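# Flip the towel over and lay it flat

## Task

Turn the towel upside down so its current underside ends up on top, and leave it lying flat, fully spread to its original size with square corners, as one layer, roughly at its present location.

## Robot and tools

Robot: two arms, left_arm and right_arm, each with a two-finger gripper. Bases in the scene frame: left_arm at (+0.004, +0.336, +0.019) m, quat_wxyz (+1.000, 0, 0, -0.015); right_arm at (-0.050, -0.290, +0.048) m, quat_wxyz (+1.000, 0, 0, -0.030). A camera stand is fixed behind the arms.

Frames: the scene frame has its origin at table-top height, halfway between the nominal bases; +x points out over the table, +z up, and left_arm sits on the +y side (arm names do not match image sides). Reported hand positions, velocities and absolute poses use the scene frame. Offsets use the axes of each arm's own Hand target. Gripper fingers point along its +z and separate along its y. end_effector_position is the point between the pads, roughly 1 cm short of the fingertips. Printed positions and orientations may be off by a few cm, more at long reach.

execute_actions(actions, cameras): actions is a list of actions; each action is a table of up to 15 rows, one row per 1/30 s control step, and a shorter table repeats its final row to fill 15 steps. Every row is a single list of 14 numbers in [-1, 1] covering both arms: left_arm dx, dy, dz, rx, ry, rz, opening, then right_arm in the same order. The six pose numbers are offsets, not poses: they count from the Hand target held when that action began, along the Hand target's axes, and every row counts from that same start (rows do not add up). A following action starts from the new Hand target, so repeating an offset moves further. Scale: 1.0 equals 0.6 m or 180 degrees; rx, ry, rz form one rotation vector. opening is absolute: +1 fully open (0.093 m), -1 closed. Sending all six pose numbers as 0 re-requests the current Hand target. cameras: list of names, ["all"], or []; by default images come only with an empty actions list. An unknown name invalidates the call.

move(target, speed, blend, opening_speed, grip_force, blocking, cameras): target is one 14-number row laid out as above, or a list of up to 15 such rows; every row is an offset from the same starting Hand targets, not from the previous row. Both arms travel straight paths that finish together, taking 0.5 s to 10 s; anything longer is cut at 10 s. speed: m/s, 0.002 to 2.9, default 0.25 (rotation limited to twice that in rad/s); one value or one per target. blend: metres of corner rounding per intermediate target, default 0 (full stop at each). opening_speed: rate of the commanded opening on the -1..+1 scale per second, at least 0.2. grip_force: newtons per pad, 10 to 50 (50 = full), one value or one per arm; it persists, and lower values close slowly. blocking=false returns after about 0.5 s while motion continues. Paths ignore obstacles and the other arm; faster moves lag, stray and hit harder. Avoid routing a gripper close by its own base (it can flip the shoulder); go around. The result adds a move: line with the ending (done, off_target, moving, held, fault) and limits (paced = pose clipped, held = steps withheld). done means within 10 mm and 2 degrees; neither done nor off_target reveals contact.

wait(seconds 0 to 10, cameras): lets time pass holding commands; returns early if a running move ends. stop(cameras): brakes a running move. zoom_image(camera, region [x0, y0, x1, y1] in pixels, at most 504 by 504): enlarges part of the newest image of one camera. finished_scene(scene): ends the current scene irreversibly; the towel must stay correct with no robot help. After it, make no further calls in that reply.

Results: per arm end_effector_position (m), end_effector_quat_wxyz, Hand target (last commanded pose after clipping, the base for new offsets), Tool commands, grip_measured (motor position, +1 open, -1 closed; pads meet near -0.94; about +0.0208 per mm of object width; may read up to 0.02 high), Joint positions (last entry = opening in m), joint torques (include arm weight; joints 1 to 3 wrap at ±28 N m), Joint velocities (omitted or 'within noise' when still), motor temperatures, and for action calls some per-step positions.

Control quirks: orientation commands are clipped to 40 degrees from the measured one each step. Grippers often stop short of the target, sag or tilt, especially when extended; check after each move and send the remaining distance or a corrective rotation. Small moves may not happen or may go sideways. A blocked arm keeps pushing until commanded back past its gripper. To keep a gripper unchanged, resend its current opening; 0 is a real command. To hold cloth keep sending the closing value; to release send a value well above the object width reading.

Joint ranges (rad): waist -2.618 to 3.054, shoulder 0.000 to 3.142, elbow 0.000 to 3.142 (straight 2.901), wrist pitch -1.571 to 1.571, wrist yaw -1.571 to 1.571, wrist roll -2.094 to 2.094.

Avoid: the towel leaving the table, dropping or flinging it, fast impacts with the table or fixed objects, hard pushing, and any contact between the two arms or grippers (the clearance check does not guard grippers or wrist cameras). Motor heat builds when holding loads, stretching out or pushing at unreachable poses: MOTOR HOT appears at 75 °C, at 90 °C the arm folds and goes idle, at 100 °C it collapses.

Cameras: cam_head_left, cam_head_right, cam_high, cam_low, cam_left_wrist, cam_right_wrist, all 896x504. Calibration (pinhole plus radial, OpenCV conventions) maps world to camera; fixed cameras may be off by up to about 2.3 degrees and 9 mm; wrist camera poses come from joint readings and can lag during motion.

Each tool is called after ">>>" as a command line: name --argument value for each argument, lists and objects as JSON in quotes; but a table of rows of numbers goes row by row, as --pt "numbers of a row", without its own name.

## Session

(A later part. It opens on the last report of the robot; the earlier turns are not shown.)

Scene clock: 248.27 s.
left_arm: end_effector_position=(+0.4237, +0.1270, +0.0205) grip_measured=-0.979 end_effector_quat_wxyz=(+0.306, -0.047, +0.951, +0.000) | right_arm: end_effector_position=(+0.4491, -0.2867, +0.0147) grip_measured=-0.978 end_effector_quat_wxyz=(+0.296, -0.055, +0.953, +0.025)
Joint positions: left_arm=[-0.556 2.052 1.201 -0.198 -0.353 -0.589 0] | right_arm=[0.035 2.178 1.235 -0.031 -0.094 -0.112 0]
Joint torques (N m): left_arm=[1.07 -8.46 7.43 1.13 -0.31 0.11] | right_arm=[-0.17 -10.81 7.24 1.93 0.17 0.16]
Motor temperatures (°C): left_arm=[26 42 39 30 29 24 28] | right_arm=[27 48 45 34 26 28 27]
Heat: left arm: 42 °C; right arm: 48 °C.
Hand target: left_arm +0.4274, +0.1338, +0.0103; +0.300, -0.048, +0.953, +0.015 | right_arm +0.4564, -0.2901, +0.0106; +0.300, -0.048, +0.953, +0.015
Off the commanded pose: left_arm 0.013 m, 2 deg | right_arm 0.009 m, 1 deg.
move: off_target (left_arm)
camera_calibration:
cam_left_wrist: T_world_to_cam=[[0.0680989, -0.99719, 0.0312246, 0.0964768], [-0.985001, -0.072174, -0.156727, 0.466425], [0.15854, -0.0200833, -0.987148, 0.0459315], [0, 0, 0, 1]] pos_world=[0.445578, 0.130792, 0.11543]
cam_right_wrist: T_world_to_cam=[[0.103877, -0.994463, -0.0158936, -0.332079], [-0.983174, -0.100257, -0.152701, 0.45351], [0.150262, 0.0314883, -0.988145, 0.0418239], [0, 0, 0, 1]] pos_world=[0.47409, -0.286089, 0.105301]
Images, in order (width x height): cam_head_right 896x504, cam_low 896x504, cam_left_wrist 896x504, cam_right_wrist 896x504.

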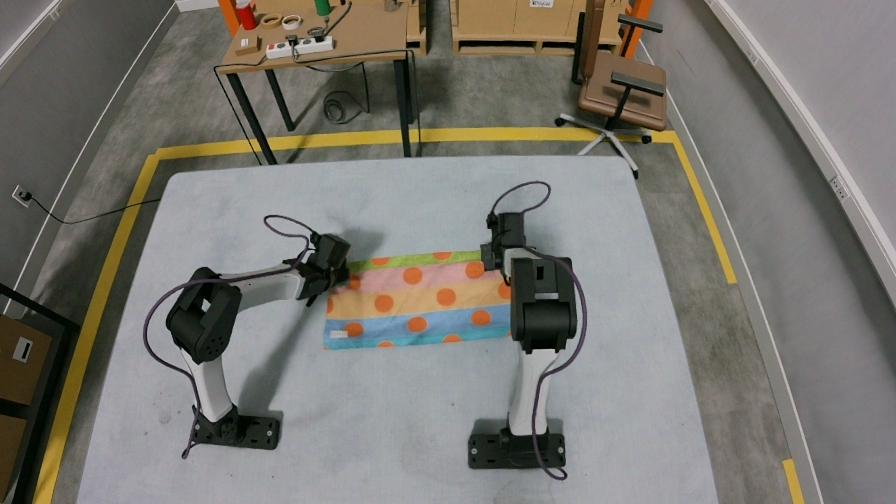

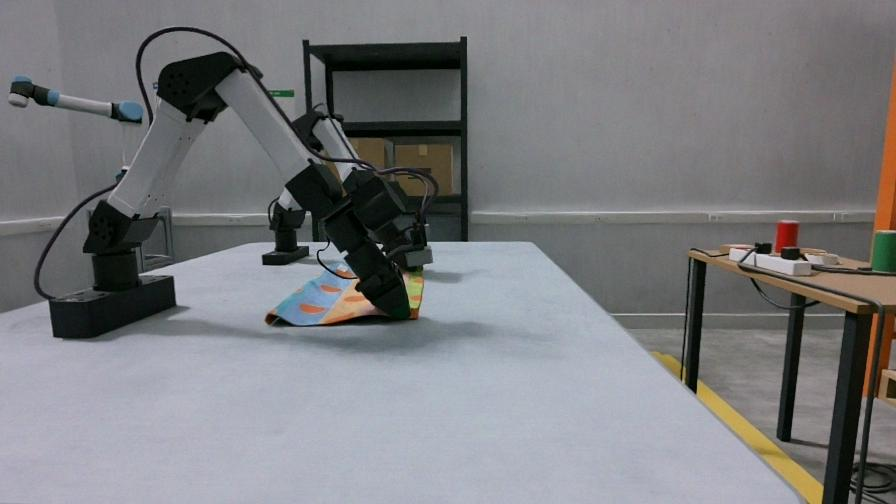

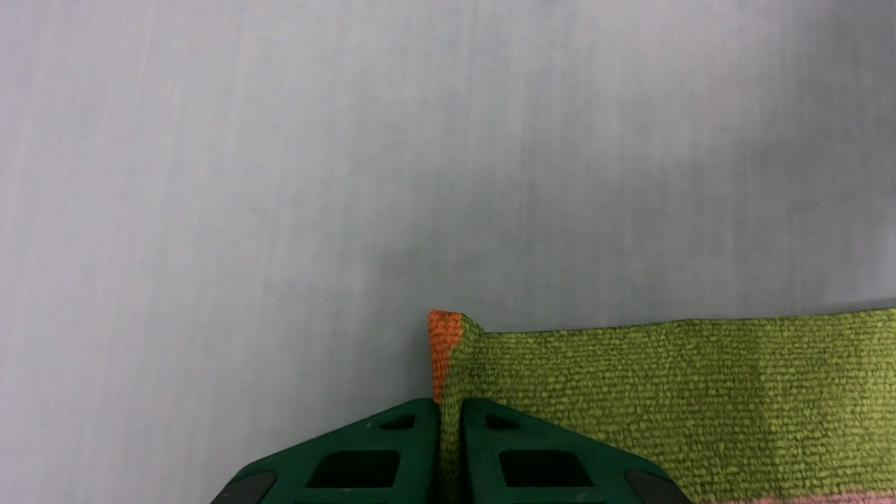

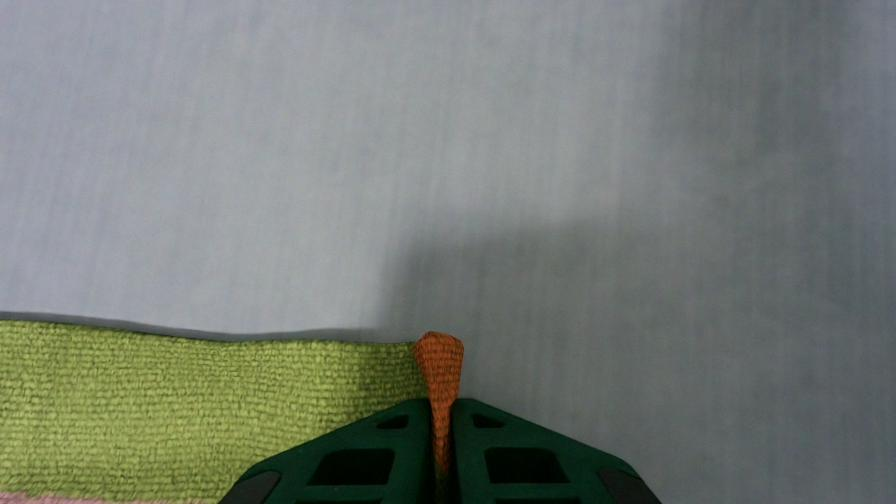

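>>> move --pt "0 0 0.0 0 0 0 -0.3 0 0 0.0 0 0 0 -0.3" --pt "-0.143 0 -0.205 0 0 0 -0.3 -0.143 0 -0.205 0 0 0 -0.3" --cameras '["cam_head_right","cam_low","cam_high","cam_left_wrist","cam_right_wrist"]' --speed 0.15 --opening_speed 1.5

Scene clock: 255.90 s.
left_arm: end_effector_position=(+0.4231, +0.1339, +0.1346) grip_measured=-0.302 end_effector_quat_wxyz=(+0.278, -0.043, +0.959, +0.030) | right_arm: end_effector_position=(+0.4522, -0.2882, +0.1382) grip_measured=-0.302 end_effector_quat_wxyz=(+0.280, -0.054, +0.958, +0.022)
Joint positions: left_arm=[-0.549 1.927 1.544 -0.745 -0.367 -0.585 0.031] | right_arm=[0.035 1.991 1.512 -0.528 -0.086 -0.112 0.031]
Joint torques (N m): left_arm=[0.44 -15.58 9.25 0.96 -0.21 0.05] | right_arm=[-0.14 -15.94 8.28 1.59 0.1 0.14]
Heat: left arm: 43 °C; right arm: 51 °C.
Hand target: left_arm +0.4271, +0.1338, +0.1603; +0.300, -0.048, +0.953, +0.015 | right_arm +0.4564, -0.2900, +0.1606; +0.300, -0.048, +0.953, +0.015
Off the commanded pose: left_arm 0.026 m, 3 deg | right_arm 0.023 m, 3 deg.
move: off_target (left_arm, right_arm)
camera_calibration:
cam_left_wrist: T_world_to_cam=[[0.0784351, -0.996498, -0.0289924, 0.103489], [-0.99202, -0.0751371, -0.101243, 0.480175], [0.0987098, 0.0367021, -0.994439, 0.177443], [0, 0, 0, 1]] pos_world=[0.450711, 0.132693, 0.22807]
cam_right_wrist: T_world_to_cam=[[0.0990369, -0.994994, -0.0133734, -0.330164], [-0.988044, -0.0967316, -0.120048, 0.474007], [0.118153, 0.0251027, -0.992678, 0.176705], [0, 0, 0, 1]] pos_world=[0.48016, -0.287095, 0.227899]
Images, in order (width x height): cam_head_right 896x504, cam_high 896x504, cam_low 896x504, cam_left_wrist 896x504, cam_right_wrist 896x504.

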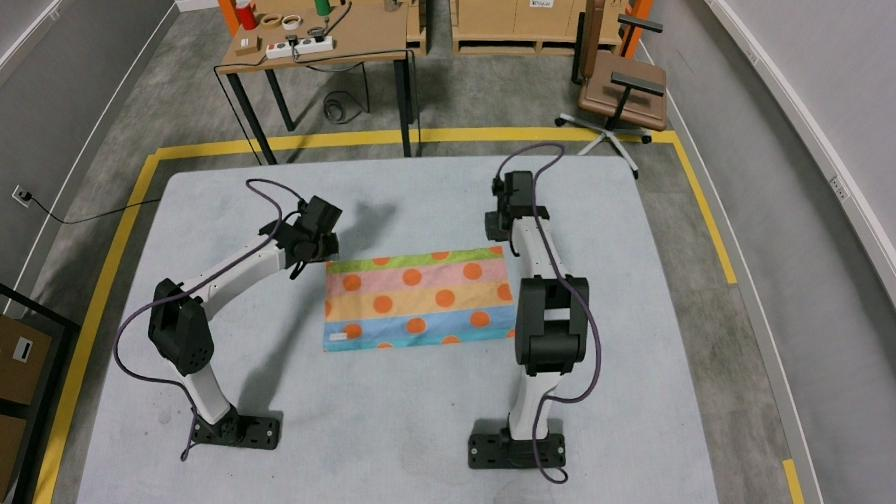

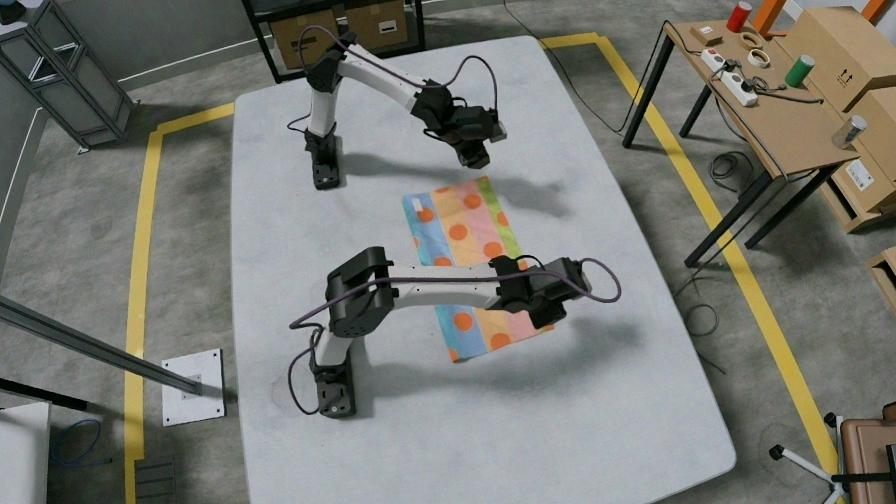

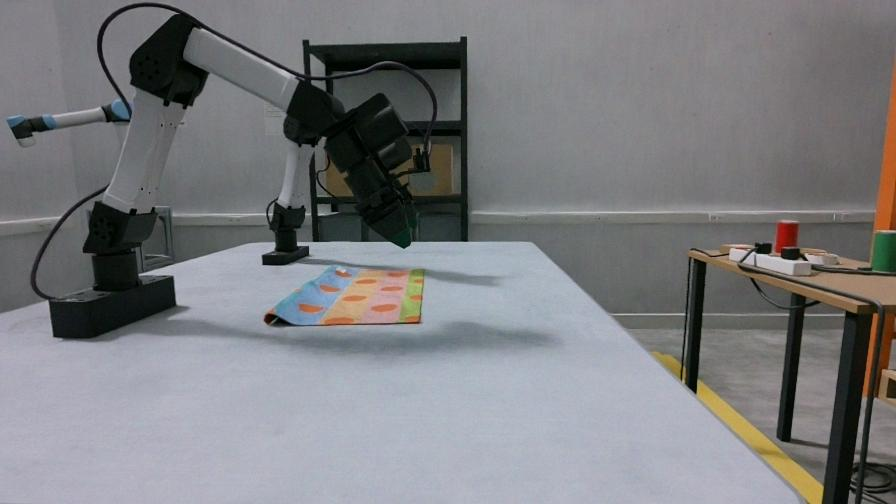

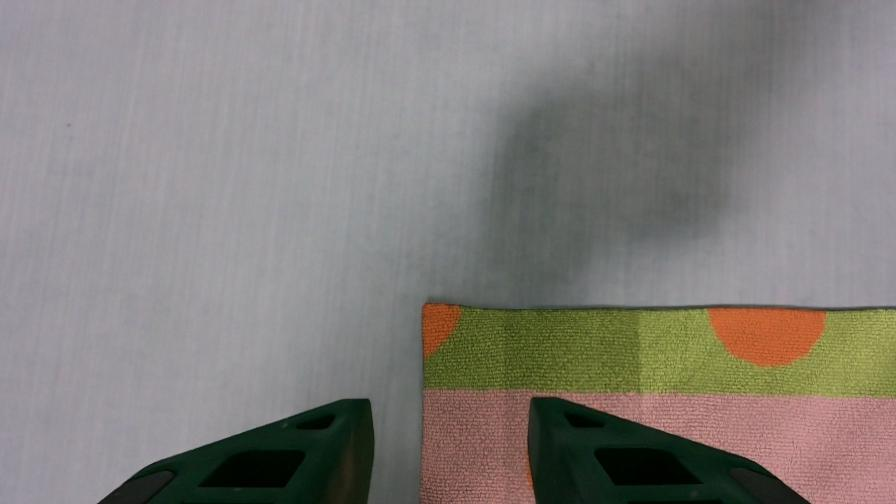

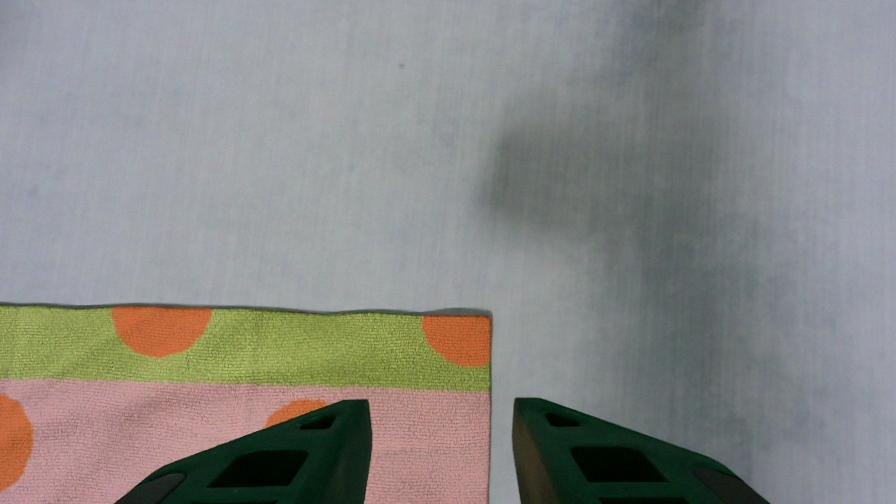

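>>> zoom_image --camera "cam_low" --region '[240, 250, 440, 340]'

>>> zoom_image --camera "cam_head_right" --region '[300, 230, 540, 370]'

Scaled by 2.520 from the camera's 896x504 image, which has a finer 1280x720 frame.

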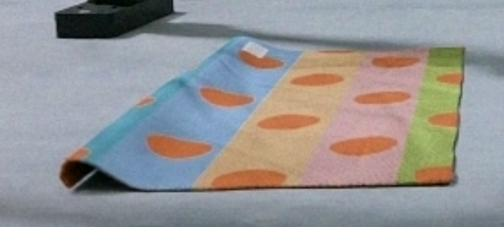

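Scaled by 2.100 from the camera's 896x504 image, which has a finer 1280x720 frame.

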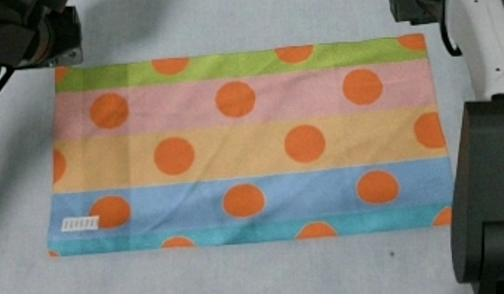

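>>> move --pt "0.164 -0.0485 0.0885 0 0 0 -1 0.132 0.0715 0.111 0 0 0 -1" --pt "0.25 -0.0485 0.211 0 0 0 -1 0.218 0.0715 0.234 0 0 0 -1" --pt "0.1545 -0.0485 0.278 0 0 0 -1 0.1225 0.0715 0.301 0 0 0 -1" --pt "0.03 -0.0485 0.1 0 0 0 -1 -0.0015 0.0715 0.1235 0 0 0 -1" --cameras '["cam_head_right","cam_low"]' --speed '[0.25,0.12,0.12,0.25]' --blend '[0.02,0.005,0,0]'

>>> zoom_image --camera "cam_low" --region '[240, 250, 480, 340]'

Scene clock: 280.10 s.
left_arm: end_effector_position=(+0.4451, +0.1097, +0.0791) grip_measured=-0.986 end_effector_quat_wxyz=(+0.285, -0.045, +0.957, +0.031) | right_arm: end_effector_position=(+0.4911, -0.2441, +0.0835) grip_measured=-0.986 end_effector_quat_wxyz=(+0.287, -0.053, +0.956, +0.019)
Joint positions: left_arm=[-0.572 2.091 1.551 -0.586 -0.387 -0.607 0] | right_arm=[0.137 2.193 1.59 -0.385 -0.024 -0.026 0]
Joint torques (N m): left_arm=[0.4 -16.28 8.59 0.96 -0.12 0.03] | right_arm=[0.27 -16.9 7.68 1.59 0.09 0.19]
Motor temperatures (°C): left_arm=[26 49 39 31 29 24 27] | right_arm=[27 57 46 34 26 28 27]
Heat: left arm: 49 °C; right arm: 57 °C.
Hand target: left_arm +0.4497, +0.1068, +0.1008; +0.300, -0.048, +0.953, +0.015 | right_arm +0.4949, -0.2430, +0.1002; +0.299, -0.048, +0.953, +0.015
Off the commanded pose: left_arm 0.022 m, 3 deg | right_arm 0.017 m, 2 deg.
move: off_target (left_arm, right_arm)
Images, in order (width x height): cam_head_right 896x504, cam_low 896x504.

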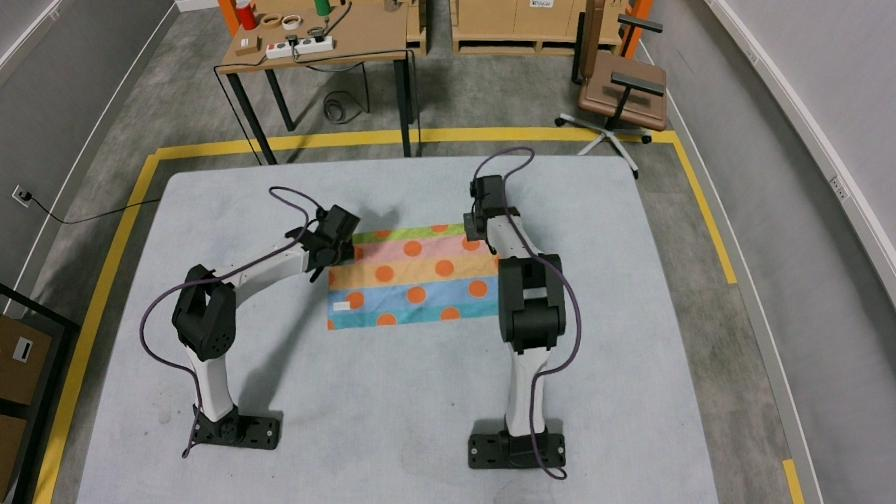

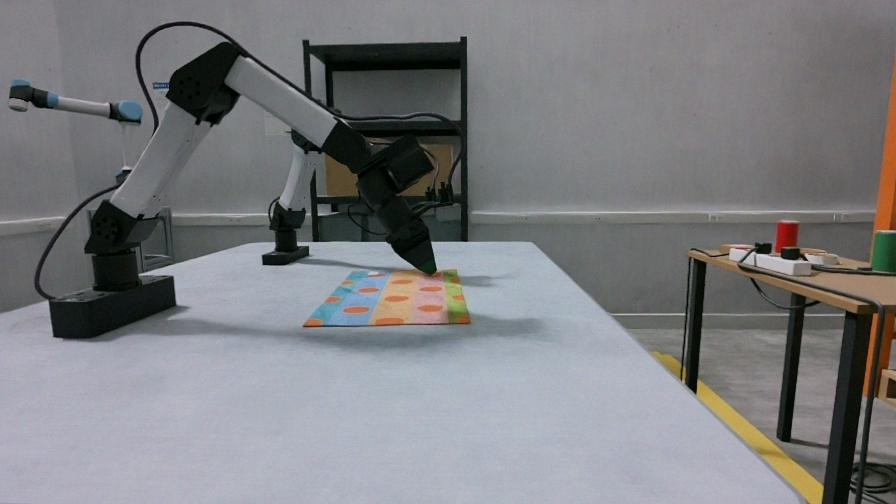

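Scaled by 2.100 from the camera's 896x504 image, which has a finer 1280x720 frame.

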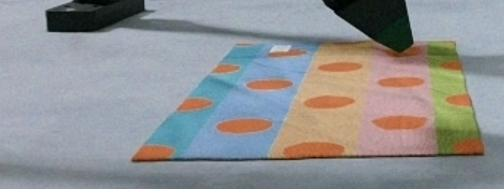

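>>> move --pt "0.219 0.012 -0.093 0 0.06 0 -1 0.233 0.013 -0.1025 0 0.06 0 -1" --pt "0.315 0.012 0.044 0 0.06 0 -1 0.329 0.013 0.034 0 0.06 0 -1" --pt "0.424 0.012 -0.0325 0 0.06 0 -1 0.438 0.013 -0.0425 0 0.06 0 -1" --pt "0.28 0.012 -0.2375 0 0.06 0 -1 0.2945 0.013 -0.2475 0 0.06 0 -1" --cameras '["cam_head_right","cam_low"]' --speed '[0.25,0.12,0.12,0.25]' --blend '[0.02,0.005,0,0]'

>>> zoom_image --camera "cam_low" --region '[240, 250, 480, 340]'

Scene clock: 293.07 s.
left_arm: end_effector_position=(+0.2307, +0.0974, +0.1112) grip_measured=-0.986 end_effector_quat_wxyz=(+0.206, -0.049, +0.977, +0.026) | right_arm: end_effector_position=(+0.2616, -0.2580, +0.1148) grip_measured=-0.986 end_effector_quat_wxyz=(+0.204, -0.054, +0.977, +0.016)
Joint positions: left_arm=[-0.974 1.641 1.171 -0.934 -0.385 -1.071 0] | right_arm=[0.154 1.414 0.83 -0.576 -0.015 -0.013 0]
Joint torques (N m): left_arm=[-0.16 -9.72 8.39 0.48 -0.17 0] | right_arm=[0.25 -6.26 7.88 1.31 0.11 0.12]
Motor temperatures (°C): left_arm=[26 52 40 31 29 24 27] | right_arm=[27 58 46 34 26 28 27]
Heat: left arm: 52 °C; right arm: 58 °C.
Hand target: left_arm +0.2307, +0.0921, +0.1213; +0.209, -0.049, +0.977, +0.010 | right_arm +0.2654, -0.2585, +0.1209; +0.208, -0.050, +0.977, +0.010
Off the commanded pose: left_arm 0.011 m, 2 deg | right_arm 0.007 m, 1 deg.
move: off_target (left_arm)
Images, in order (width x height): cam_head_right 896x504, cam_low 896x504.

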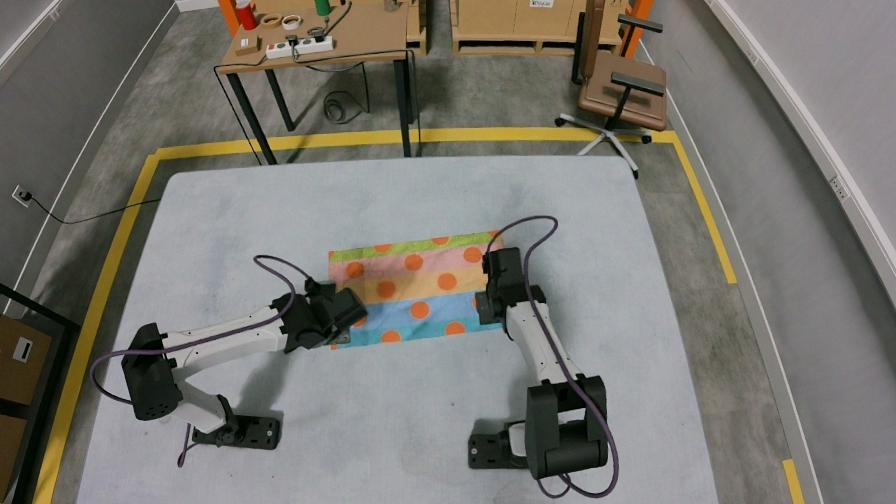

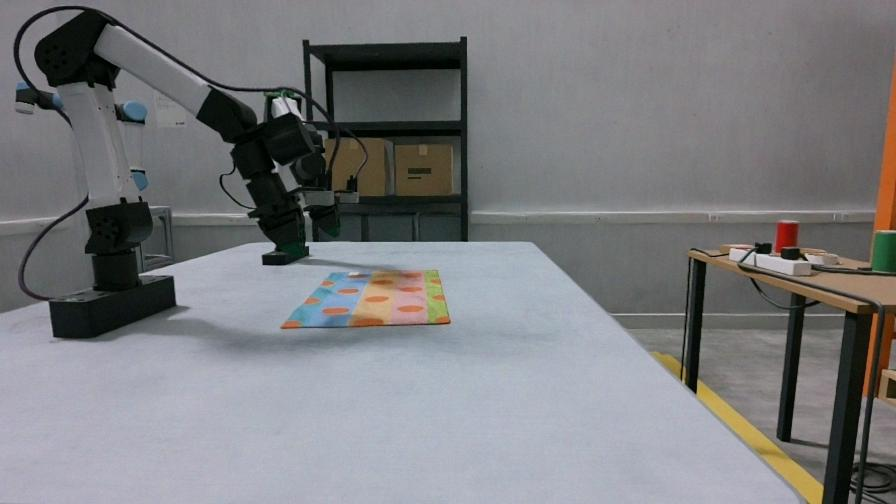

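Scaled by 2.100 from the camera's 896x504 image, which has a finer 1280x720 frame.

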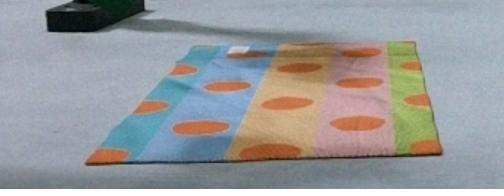

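>>> finished_scene --scene 2

The scene is finished: the task was done.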